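# Place the necktie fully inside an upright basket

## Task

Get every part of the necktie inside the basket, and finish with the basket upright and resting flat on the table.

## Robot and tools

Robot: two six-joint arms, left_arm and right_arm, each with a two-finger parallel gripper. Calibrated base positions in the scene frame: left_arm at (+0.036, +0.371, 0) m, right_arm at (+0.023, -0.269, 0) m, each turned a tiny amount about z (quat_wxyz given as about (1, 0, 0, -0.009) and (1, 0, 0, -0.013)).

Scene frame: origin at table-top height, halfway between the nominal arm bases. +x points out across the table, +y toward the left_arm side, +z up. Arm names do not match left or right in the camera pictures. Reported hand poses may be a few centimetres off, more when reaching far.

Row layout (shared by execute_actions and move): one flat list of 14 numbers, each from -1 to 1, always covering both arms. Numbers 1-6: left_arm waist, shoulder, elbow, wrist pitch, wrist yaw, wrist roll. Number 7: left gripper opening. Numbers 8-14: the same seven for right_arm. The six joint numbers are offsets, not poses: each is measured from the arm's Joint targets as they stood when the action (or the move call) began, never from the previous row. Scale: 1.0 equals 1.202 rad for the waist, 1.258 shoulder, 1.3 elbow, 2.073 wrist pitch, 2.022 for wrist yaw and also wrist roll. The opening number is absolute: +1 fully open, -1 shut. Sending 0 for an opening commands a half-open gripper, so to leave a gripper alone repeat its present command (shown under Tool commands). Sending 0 on all joints of an arm re-commands its current targets.

Joint ranges (rad, base to gripper): waist -2.618 to 3.054, shoulder 0.000 to 3.142, elbow 0.000 to 3.142, wrist pitch -1.571 to 1.571, wrist yaw -1.571 to 1.571, wrist roll -2.094 to 2.094. Wrist pitch has its sign flipped compared with the URDF in everything you send and read. Asking a joint to overshoot its range by more than 0.059 rad gets the action refused for both arms; true ends may sit 0.059 rad either way, and a "joint sent to its limit" line reports a joint stopped at its end. Speed is capped per step, and if targets would shift a gripper over 200 mm from where it is, that arm's targets are pulled back.

execute_actions(actions, cameras): actions is a list of up to 15 actions; each action is a list of up to 15 rows, one row per 1/30 s step, the last row repeated to fill 15 steps (0.5 s). An empty list just reports state. cameras picks which images come back (omit or ["all"] for all, [] for none).

move(target, speed, blend, opening_speed, blocking, cameras): target is one 14-number row or a list of up to 15 rows; every row's joint offsets count from the same Joint targets at the call's start. All joints travel together along smooth paths of at least 0.5 s; anything planned past 10 s falls short. speed, in rad/s (0.01 to 2, default 0.5), limits the joint with the longest way to go; one value or one per target. blend (rad) rounds corners between listed targets. opening_speed (0.2 or more, scale units per second) ramps the grippers gently; a later target's new opening is applied only after everything stops there. blocking=false returns after about 0.5 s while motion continues. Paths ignore obstacles and the other arm. The result adds a "move:" line: done, off_target (resting over 0.035 rad from target), moving, held or fault, plus limits=held if steps were withheld and the worst joint error per arm.

wait(seconds 0 to 10): lets time pass, arms holding their commands. stop(): brakes a running move. zoom_image(camera, region=[x0, y0, x1, y1] in pixels, at most 504 by 504): closer view of a camera's latest image. read_manual(section="licences"): licence text only. finished_scene(scene): ends the current scene, given its number; irreversible.

Cameras: cam_high, cam_low, cam_roll_left, cam_roll_right, cam_left_wrist, cam_right_wrist, each 896x504.

Result lines: end_effector_position (m) and end_effector_quat_wxyz in the scene frame; the position is the point between the finger pads about 1 cm behind the tips, fingers pointing along gripper +z and opening along its y. Joint positions and Joint velocities: per arm, six joints (rad, rad/s) then pad gap (m; 0.094 fully open); "within noise" means still. Joint targets: the base your next offsets add to. grip_measured: measured opening on the command scale, slightly wide when empty and unable to show first contact. grip_effort_nm: gripper motor effort, negative when closing, not a pad force. Joint torques include arm weight, carry offsets and noise; the first three wrap at ±28 N m. "joint command not followed" means the clearance check altered targets. MOTOR HOT appears at 75 °C; an OVER-TEMPERATURE FAULT folds that arm and disables it, and hotter still it goes limp.

Gripping and care: the necktie is soft, so close slowly with a low opening_speed and not far below first contact; release by commanding well above grip_measured. Occasionally something jerks a held part or nudges a loose one. Avoid dropping the tie or letting go of anything still moving, fast impacts, driving past contact, arm-on-arm collisions, tipping the basket, and anything leaving the table. If an arm is blocked or dragged, command its targets back beyond its measured positions to relieve pressure. Long holds with outstretched arms heat motors.

Each tool is called after "Call:" as a command line: name --argument value for each argument, lists and objects as JSON in quotes; but a table of rows of numbers goes row by row, as --pt "numbers of a row", without its own name.

## Session

Call:
execute_actions --actions '[]'

Scene clock: 0.00 s.
left_arm: end_effector_position=(+0.2426, +0.2884, +0.1478) grip_measured=+1.000 grip_effort_nm=n/a end_effector_quat_wxyz=(+0.082, +0.779, +0.621, +0.046) | right_arm: end_effector_position=(+0.0231, -0.4999, +0.1566) grip_measured=+1.000 grip_effort_nm=n/a end_effector_quat_wxyz=(+0.380, +0.736, +0.325, -0.457)
Joint positions: left_arm=[-0.365 1.204 1.071 1.25 0.001 1.413 0.094] | right_arm=[-0.779 0.622 0.318 0.435 1.121 0.965 0.094]
Joint velocities: within noise
Joint torques (N m): no reading
Motor temperatures (°C): left_arm=[22 30 30 32 22 25 22] | right_arm=[25 28 29 31 27 24 22]
Heat: left arm: 32 °C; right arm: 31 °C.
Joint targets: left_arm=[-0.365 1.195 1.083 1.249 0.011 1.412] | right_arm=[-0.779 0.617 0.328 0.438 1.134 0.963]
Tool commands: left_gripper/opening=+1.0 right_gripper/opening=+1.0

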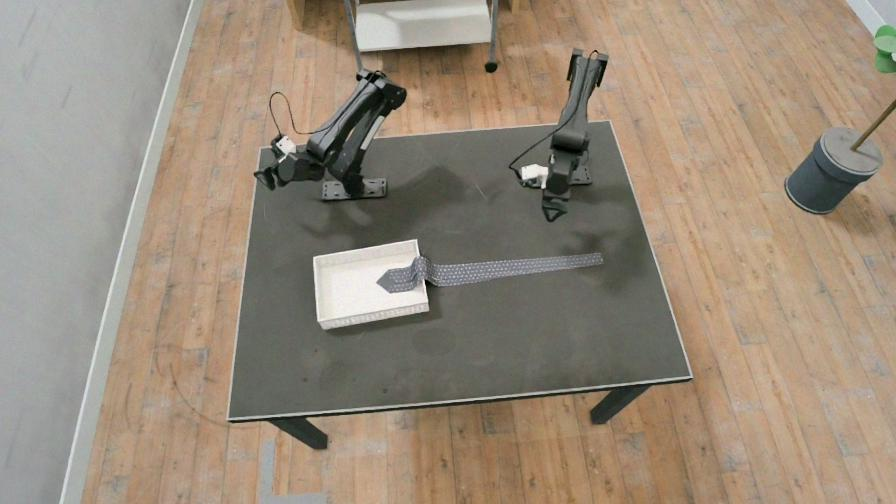

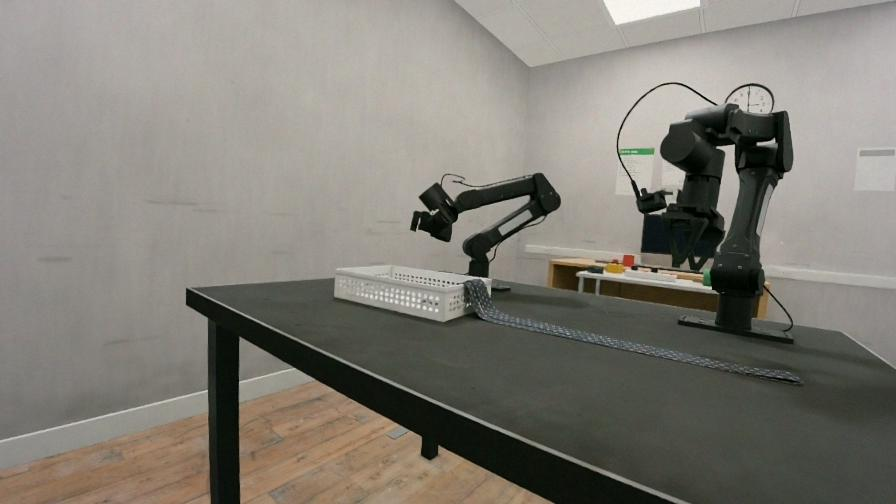

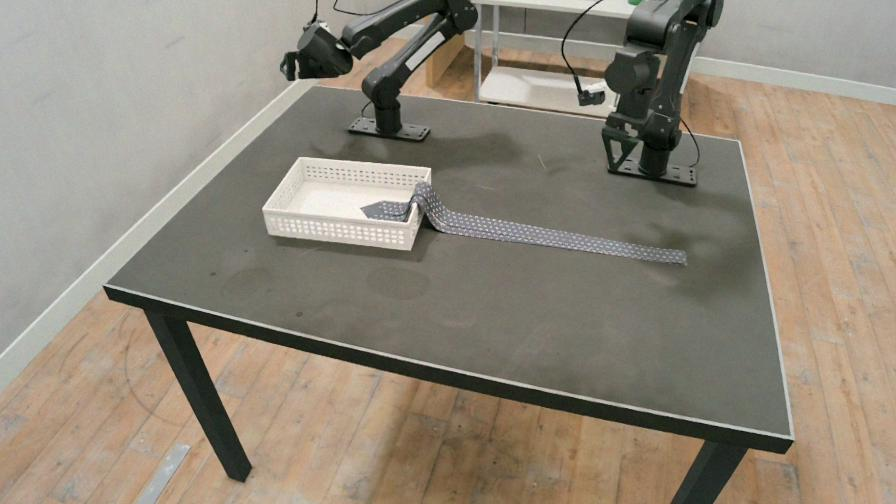

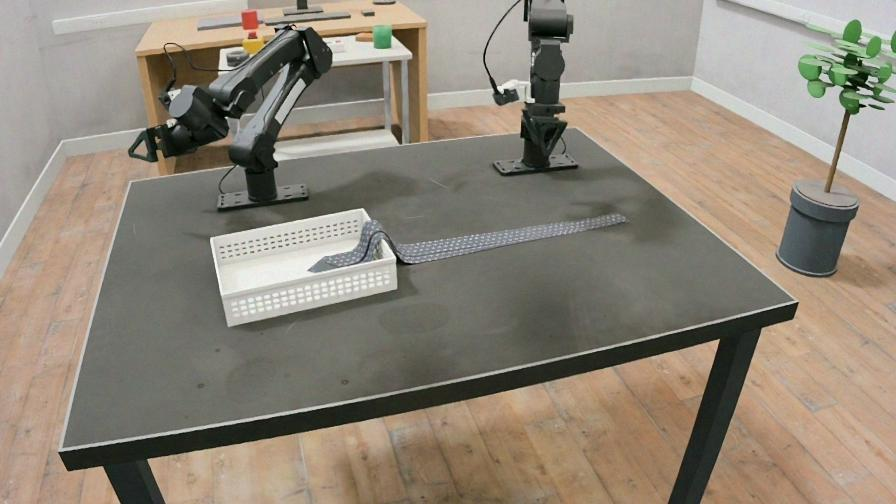

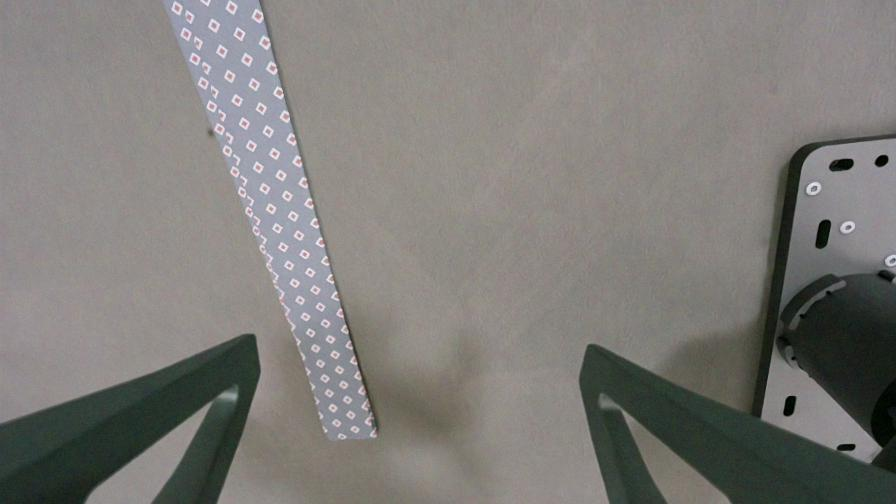

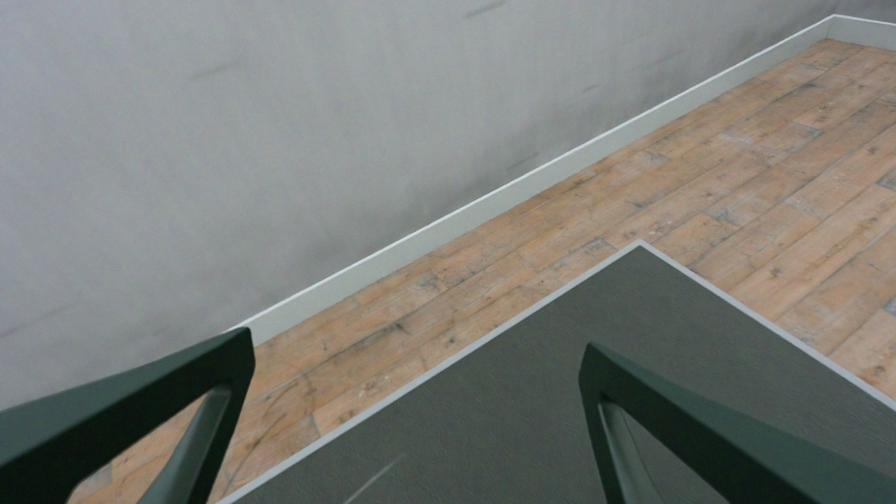

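Call:
zoom_image --camera "cam_high" --region '[290, 200, 630, 380]'

Call:
zoom_image --camera "cam_roll_left" --region '[250, 140, 700, 300]'

Call:
zoom_image --camera "cam_roll_right" --region '[190, 180, 640, 350]'

Scaled by 1.482 from the camera's 896x504 image, which has a finer 1280x720 frame.

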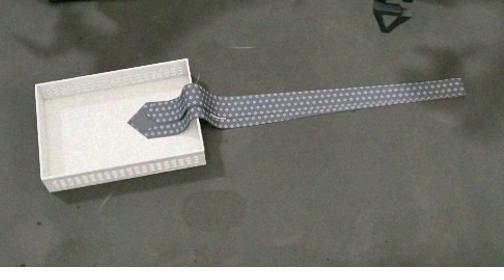

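Scaled by 1.120 from the camera's 896x504 image, which has a finer 1280x720 frame.

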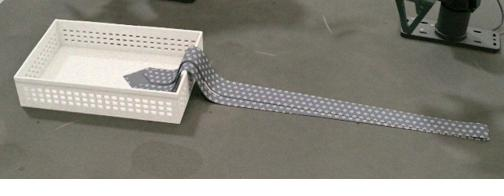

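Scaled by 1.120 from the camera's 896x504 image, which has a finer 1280x720 frame.

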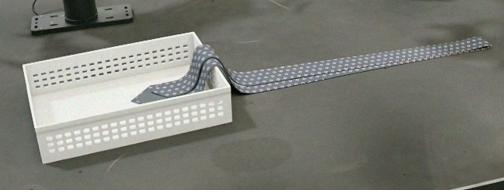

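Call:
move --target '[-0.0413,0.5703,0.3954,0.0031,-0.0054,-0.1355,1.0,0.836,0.3164,1.0,0.5065,-0.561,-0.476,1.0]' --speed 1.0

Scene clock: 40.87 s.
left_arm: end_effector_position=(+0.3569, +0.2257, +0.0917) grip_measured=+1.000 grip_effort_nm=-0.027 end_effector_quat_wxyz=(-0.014, +0.708, +0.706, -0.006) | right_arm: end_effector_position=(+0.2252, -0.2309, +0.3353) grip_measured=+1.000 grip_effort_nm=-0.042 end_effector_quat_wxyz=(+0.331, -0.086, +0.939, +0.028)
Joint positions: left_arm=[-0.409 1.914 1.566 1.252 0.001 1.147 0.094] | right_arm=[0.219 1.013 1.604 1.484 0.011 0.007 0.094]
Joint velocities: within noise
Joint torques (N m): left_arm=[-0.4 -9.39 8.35 -0.06 0.01 -0.16] | right_arm=[0.66 -0.35 7.79 -1.52 -0.15 -0.05]
Motor temperatures (°C): left_arm=[22 31 32 31 21 24 22] | right_arm=[25 27 32 32 27 24 22]
Heat: left arm: 32 °C; right arm: 32 °C.
Joint targets: left_arm=[-0.415 1.912 1.597 1.255 0.000 1.138] | right_arm=[0.226 1.015 1.628 1.489 -0.001 0.000]
move: done

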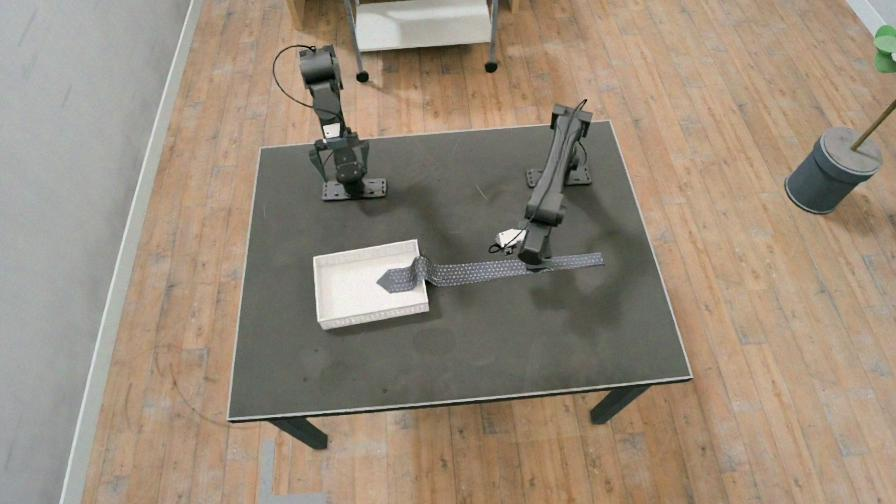

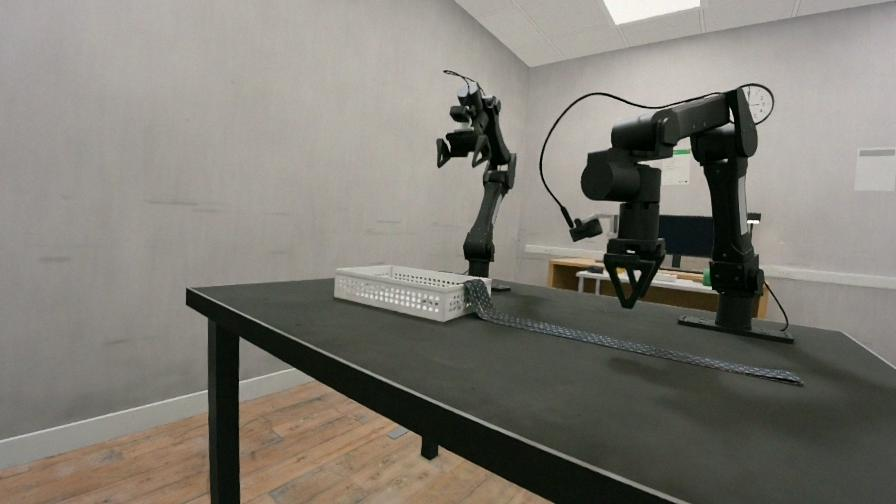

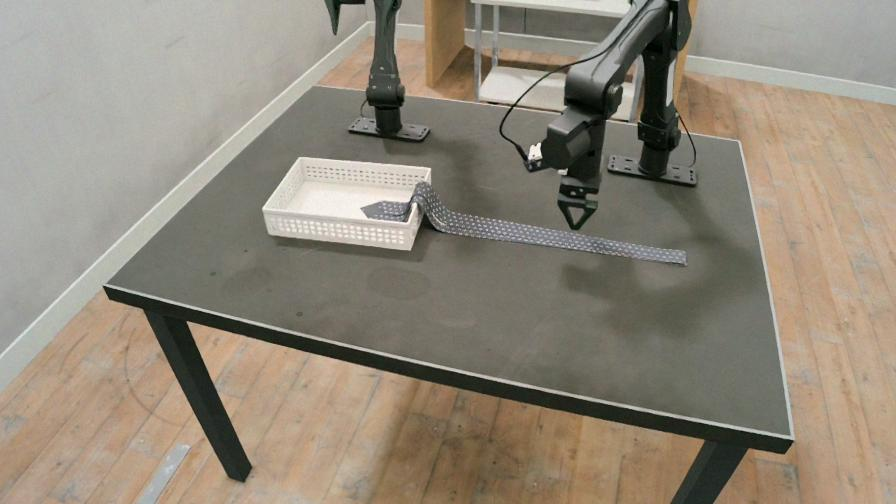

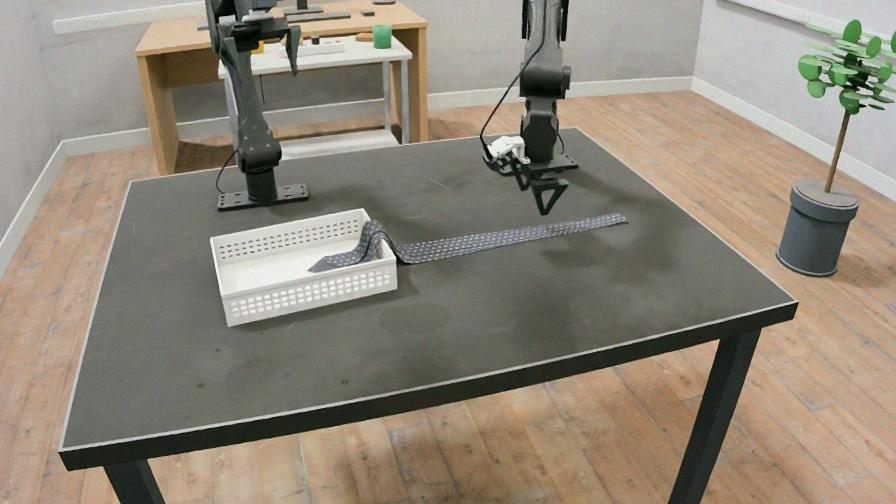

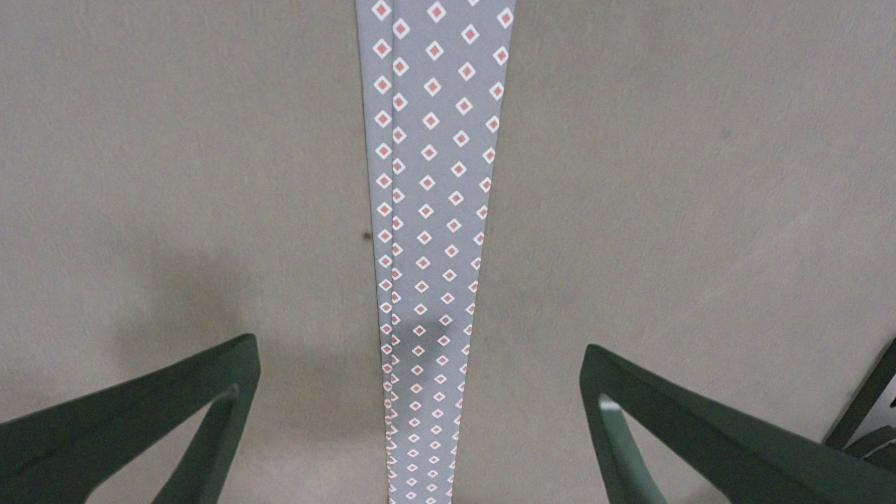

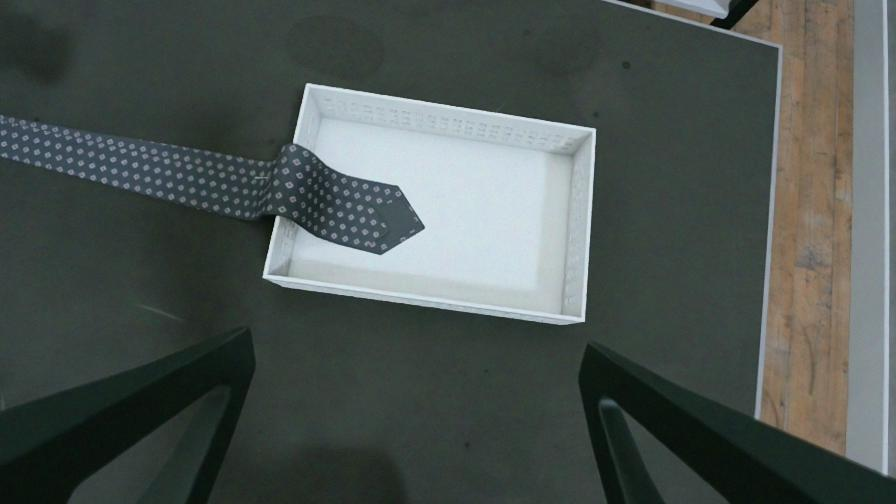

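Call:
move --target '[0,0.044,-0.1598,-0.1265,0,0,1.0,0,0,0,0,0,0,1.0]' --speed 0.4 --cameras '["cam_low","cam_roll_left","cam_roll_right","cam_left_wrist"]'

Call:
zoom_image --camera "cam_low" --region '[460, 200, 800, 400]'

Call:
zoom_image --camera "cam_roll_left" --region '[480, 150, 700, 290]'

Scene clock: 50.60 s.
left_arm: end_effector_position=(+0.3612, +0.2237, +0.0314) grip_measured=+1.000 grip_effort_nm=-0.032 end_effector_quat_wxyz=(-0.006, +0.708, +0.706, -0.003) | right_arm: end_effector_position=(+0.2250, -0.2309, +0.3351) grip_measured=+1.000 grip_effort_nm=-0.042 end_effector_quat_wxyz=(+0.331, -0.086, +0.939, +0.028)
Joint positions: left_arm=[-0.409 1.967 1.395 1.012 0.001 1.147 0.094] | right_arm=[0.219 1.013 1.604 1.485 0.011 0.006 0.094]
Joint velocities: within noise
Joint torques (N m): left_arm=[-0.4 -9.46 5.12 -0.27 0 -0.12] | right_arm=[0.66 -0.4 7.79 -1.57 -0.13 -0.05]
Motor temperatures (°C): left_arm=[22 34 33 31 21 24 22] | right_arm=[25 27 32 32 27 24 22]
Heat: left arm: 34 °C; right arm: 32 °C.
Joint targets: left_arm=[-0.415 1.968 1.390 0.993 0.000 1.138] | right_arm=[0.226 1.015 1.628 1.489 -0.001 0.000]
move: done
Images, in order (width x height): cam_low 896x504, cam_roll_left 896x504, cam_roll_right 896x504, cam_left_wrist 896x504.

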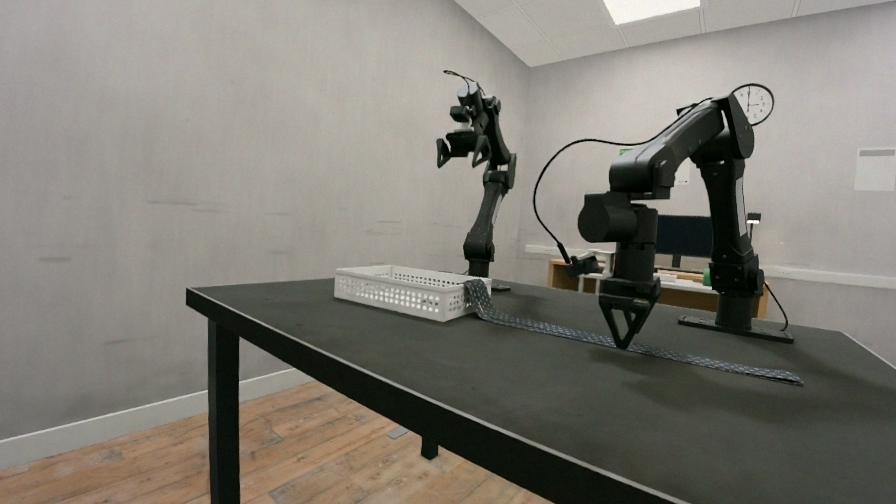

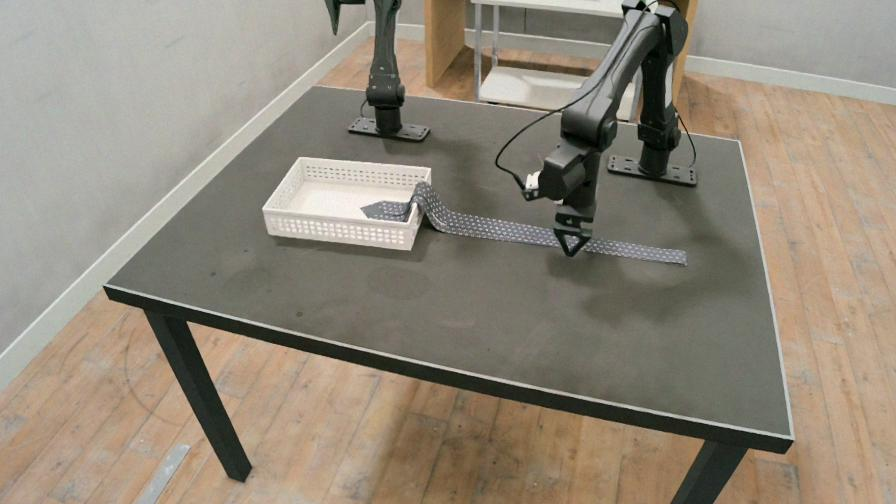

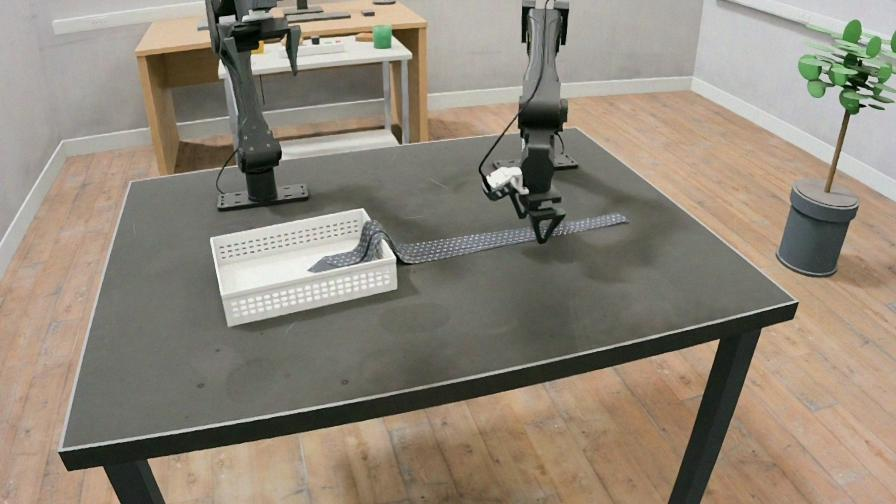

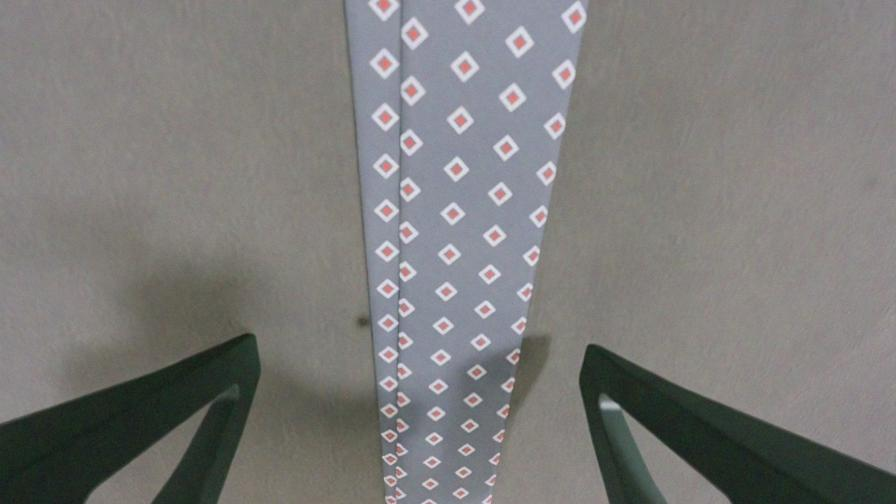

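Scaled by 1.482 from the camera's 896x504 image, which has a finer 1280x720 frame.

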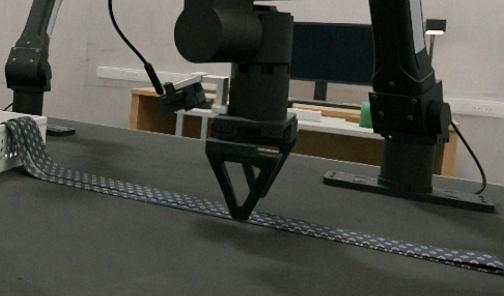

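Scaled by 2.291 from the camera's 896x504 image, which has a finer 1280x720 frame.

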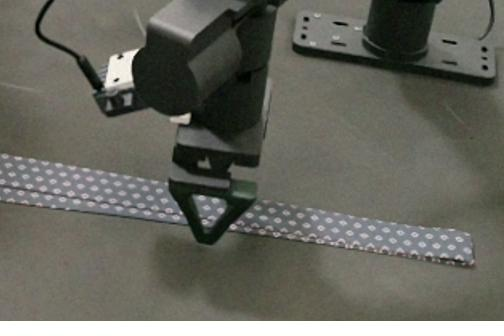

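Call:
move --target '[0,0.016,-0.031,-0.026,0,0,1.0,0,0,0,0,0,0,1.0]' --speed 0.1 --cameras '["cam_low","cam_left_wrist"]'

Call:
zoom_image --camera "cam_low" --region '[560, 290, 700, 380]'

Scene clock: 54.83 s.
left_arm: end_effector_position=(+0.3598, +0.2244, +0.0204) grip_measured=+1.000 grip_effort_nm=-0.032 end_effector_quat_wxyz=(-0.007, +0.708, +0.706, -0.003) | right_arm: end_effector_position=(+0.2250, -0.2309, +0.3351) grip_measured=+1.000 grip_effort_nm=-0.042 end_effector_quat_wxyz=(+0.331, -0.086, +0.939, +0.028)
Joint positions: left_arm=[-0.409 1.978 1.364 0.972 0 1.146 0.094] | right_arm=[0.219 1.013 1.604 1.485 0.011 0.006 0.094]
Joint velocities: within noise
Joint torques (N m): left_arm=[-0.39 -8.69 4.29 -0.43 0 -0.11] | right_arm=[0.72 -0.4 7.76 -1.57 -0.12 -0.05]
Motor temperatures (°C): left_arm=[22 34 33 30 21 24 22] | right_arm=[25 27 32 32 27 24 22]
Heat: left arm: 34 °C; right arm: 32 °C.
Joint targets: left_arm=[-0.415 1.988 1.349 0.939 0.000 1.138] | right_arm=[0.226 1.015 1.628 1.489 -0.001 0.000]
move: done
Images, in order (width x height): cam_low 896x504, cam_left_wrist 896x504.

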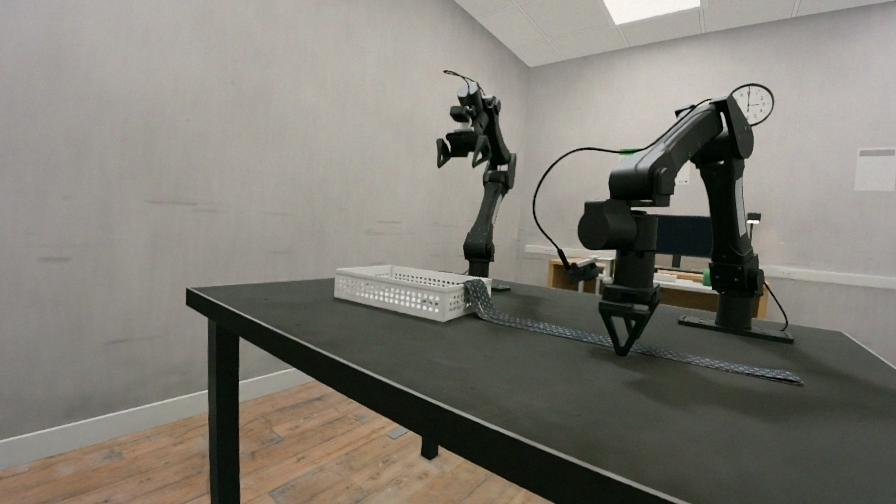

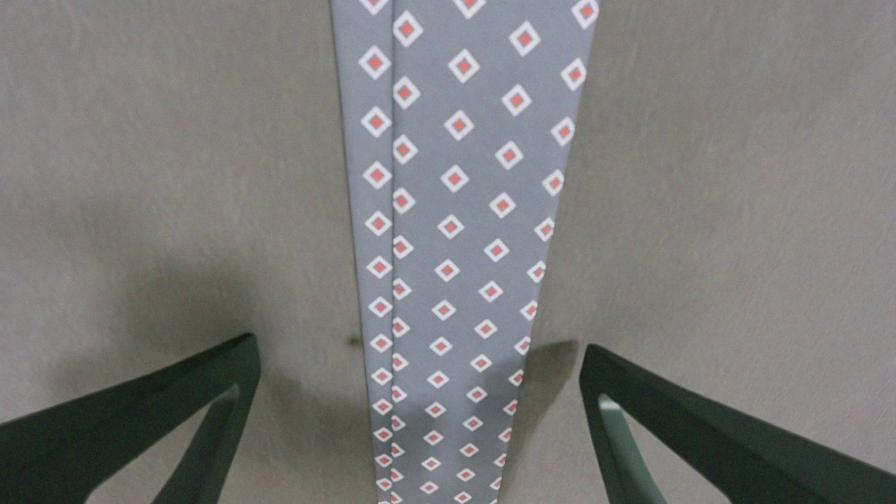

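Scaled by 3.600 from the camera's 896x504 image, which has a finer 1280x720 frame.

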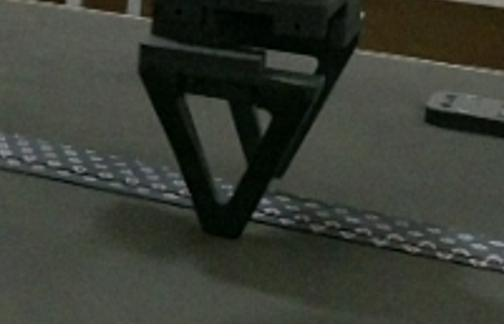

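Call:
move --target '[0,0.0095,-0.0175,-0.017,0,0,1.0,0,0,0,0,0,0,1.0]' --speed 0.1 --cameras '["cam_low","cam_left_wrist"]'

Call:
zoom_image --camera "cam_low" --region '[560, 290, 700, 380]'

Scene clock: 58.00 s.
left_arm: end_effector_position=(+0.3605, +0.2266, +0.0192) grip_measured=+1.000 grip_effort_nm=-0.027 end_effector_quat_wxyz=(-0.008, +0.706, +0.708, +0.004) | right_arm: end_effector_position=(+0.2250, -0.2309, +0.3351) grip_measured=+1.000 grip_effort_nm=-0.046 end_effector_quat_wxyz=(+0.331, -0.086, +0.939, +0.028)
Joint positions: left_arm=[-0.409 1.976 1.356 0.963 -0.012 1.142 0.094] | right_arm=[0.219 1.013 1.604 1.485 0.011 0.006 0.094]
Joint velocities: within noise
Joint torques (N m): left_arm=[-0.34 -7.54 3.15 -0.67 0.1 -0.08] | right_arm=[0.7 -0.44 7.8 -1.56 -0.13 -0.05]
Motor temperatures (°C): left_arm=[22 35 33 30 21 24 22] | right_arm=[25 27 33 32 26 24 22]
Heat: left arm: 35 °C; right arm: 33 °C.
Joint targets: left_arm=[-0.415 2.000 1.327 0.904 -0.001 1.138] | right_arm=[0.226 1.015 1.628 1.489 -0.001 0.000]
move: off_target (left_arm); left_arm: the wrist pitch is farthest, 0.059 rad from its target
Images, in order (width x height): cam_low 896x504, cam_left_wrist 896x504.

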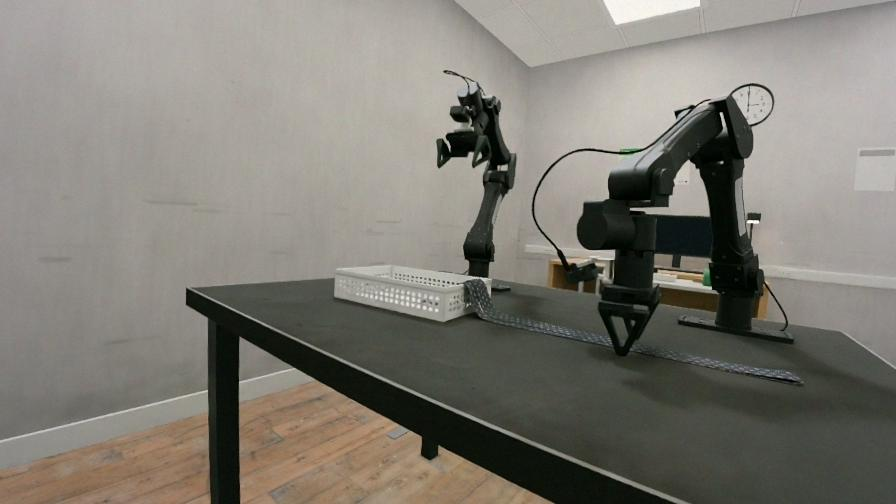

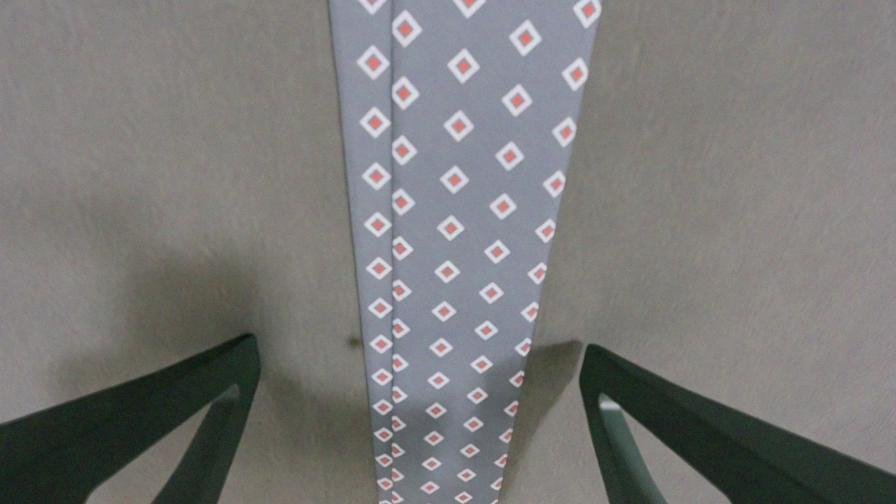

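Scaled by 3.600 from the camera's 896x504 image, which has a finer 1280x720 frame.

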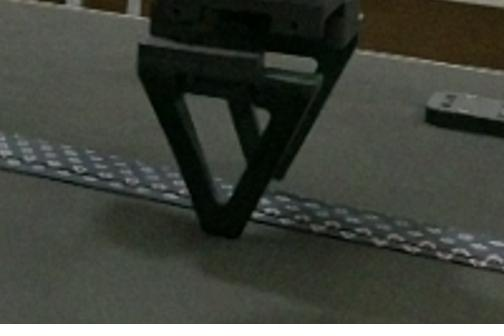

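Call:
move --target '[0,-0.0095,0.0175,0.017,0,0,-1.0,0,0,0,0,0,0,1.0]' --speed 0.1 --opening_speed 1.0 --cameras '["cam_low","cam_left_wrist","cam_roll_left"]'

Call:
zoom_image --camera "cam_low" --region '[560, 290, 700, 380]'

Scene clock: 61.63 s.
left_arm: end_effector_position=(+0.3674, +0.2243, +0.0184) grip_measured=-0.918 grip_effort_nm=-1.053 end_effector_quat_wxyz=(+0.004, +0.706, +0.708, +0.010) | right_arm: end_effector_position=(+0.2250, -0.2308, +0.3351) grip_measured=+1.000 grip_effort_nm=-0.042 end_effector_quat_wxyz=(+0.331, -0.086, +0.939, +0.028)
Joint positions: left_arm=[-0.409 1.978 1.356 0.933 -0.016 1.142 0.004] | right_arm=[0.219 1.013 1.604 1.485 0.01 0.006 0.094]
Joint velocities: within noise
Joint torques (N m): left_arm=[-0.42 -8.69 4.97 -0.11 0.15 -0.06] | right_arm=[0.72 -0.31 7.79 -1.58 -0.12 -0.05]
Motor temperatures (°C): left_arm=[22 35 32 30 21 24 22] | right_arm=[25 27 33 32 26 24 22]
Heat: left arm: 35 °C; right arm: 33 °C.
Joint targets: left_arm=[-0.415 1.988 1.350 0.939 0.000 1.138] | right_arm=[0.226 1.015 1.628 1.489 -0.001 0.000]
move: done
Images, in order (width x height): cam_low 896x504, cam_roll_left 896x504, cam_left_wrist 896x504.

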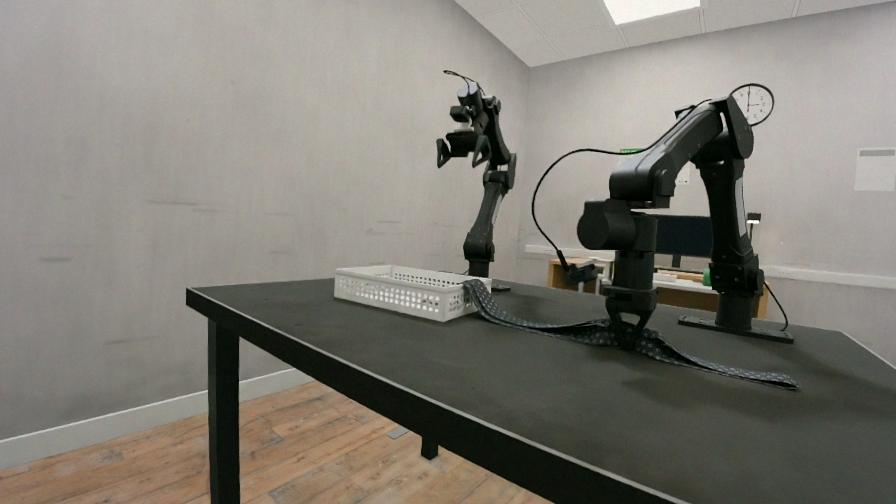

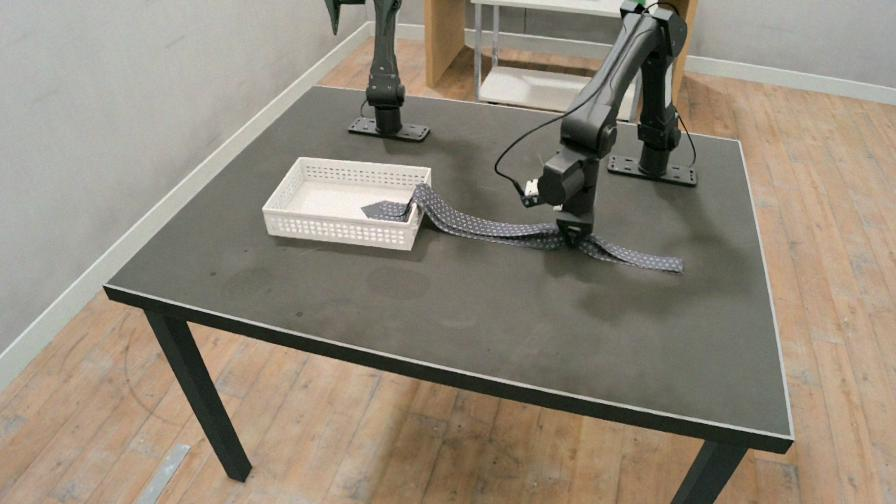

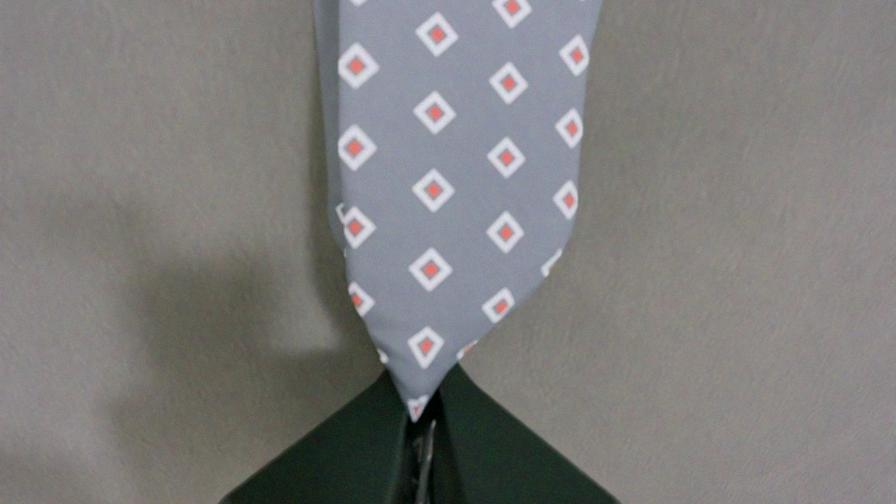

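Scaled by 3.600 from the camera's 896x504 image, which has a finer 1280x720 frame.

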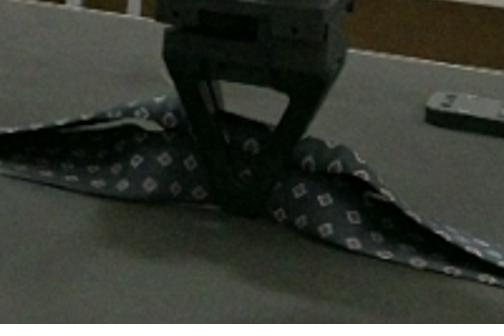

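Call:
move --pt "-0.182 -0.2724 0.1438 0 0 0 -1.0 0 -0.21 0 0.038 0 0 1.0" --pt "-0.391 -0.188 0.329 -0.2296 0 0 -1.0 0 -0.21 0 0.038 0 0 1.0" --pt "-0.506 0.1874 0.721 -0.296 0 0 -1.0 0 -0.21 0 0.038 0 0 1.0" --speed 0.4 --blend 0.15

Scene clock: 80.33 s.
left_arm: end_effector_position=(+0.3728, -0.1954, +0.3092) grip_measured=-0.918 grip_effort_nm=-1.067 end_effector_quat_wxyz=(+0.575, +0.723, +0.382, +0.036) | right_arm: end_effector_position=(+0.1557, -0.2443, +0.3587) grip_measured=+1.000 grip_effort_nm=-0.042 end_effector_quat_wxyz=(+0.408, -0.083, +0.909, +0.036)
Joint positions: left_arm=[-1.022 2.226 2.247 0.365 -0.015 1.142 0.004] | right_arm=[0.219 0.767 1.604 1.564 0.01 0.006 0.094]
Joint velocities: within noise
Joint torques (N m): left_arm=[-0.01 -13.34 10.28 -1.92 0.14 -0.06] | right_arm=[0.69 1.07 6.65 -1.79 -0.14 -0.05]
Motor temperatures (°C): left_arm=[21 37 33 31 21 24 23] | right_arm=[25 26 33 32 26 24 22]
Heat: left arm: 37 °C; right arm: 33 °C.
Joint targets: left_arm=[-1.023 2.224 2.287 0.326 0.000 1.138] | right_arm=[0.226 0.751 1.628 1.567 -0.001 0.000]
move: off_target (left_arm); left_arm: the elbow is farthest, 0.040 rad from its target

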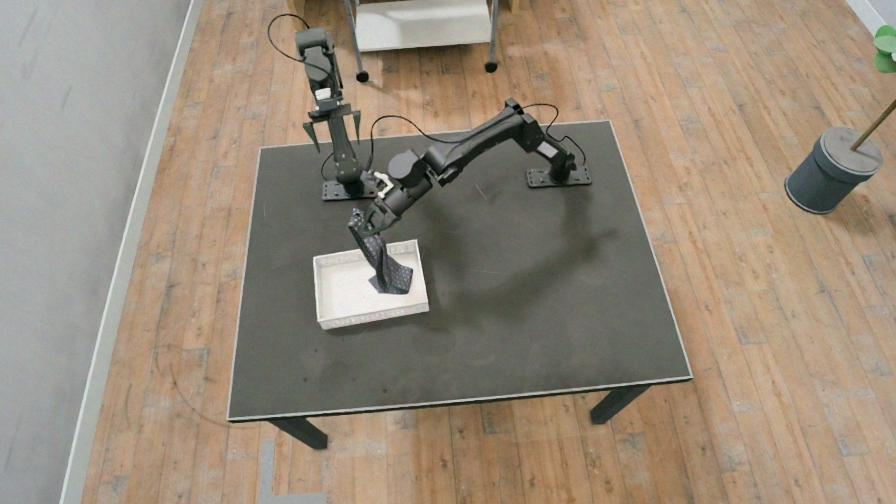

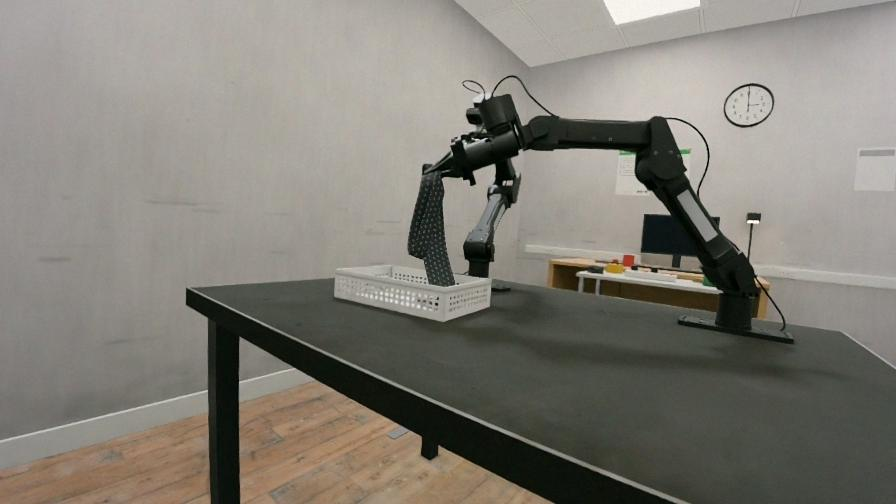

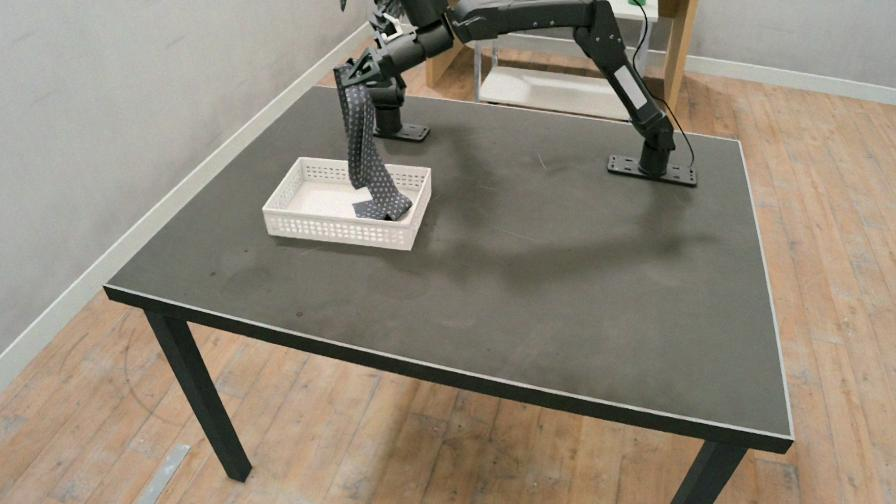

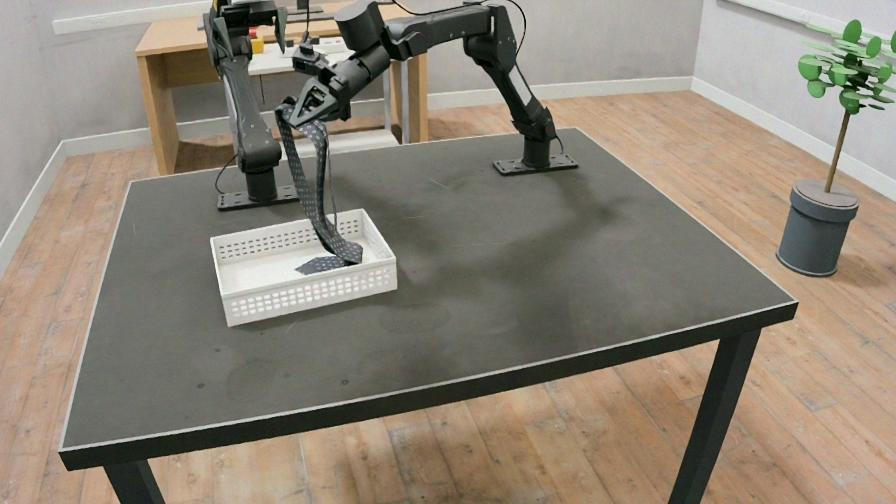

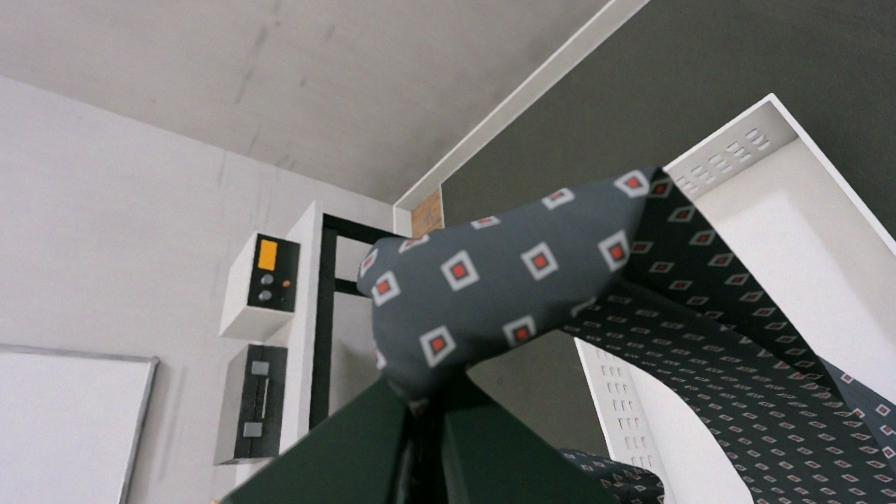

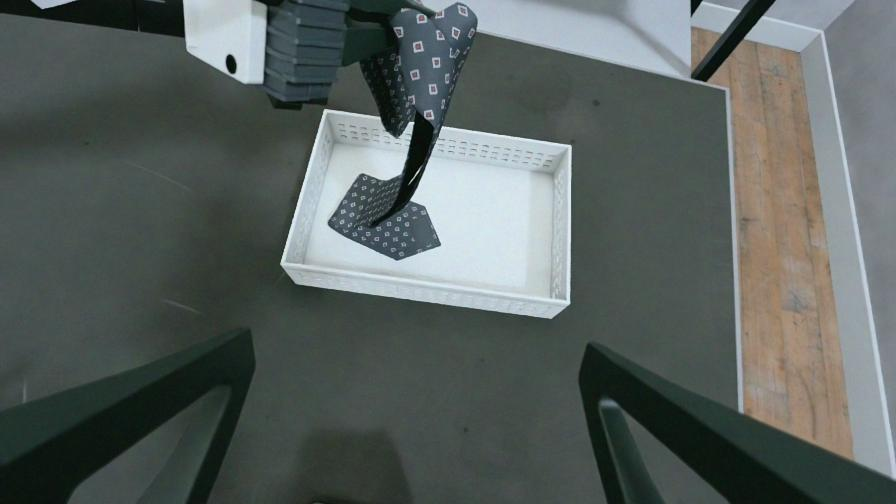

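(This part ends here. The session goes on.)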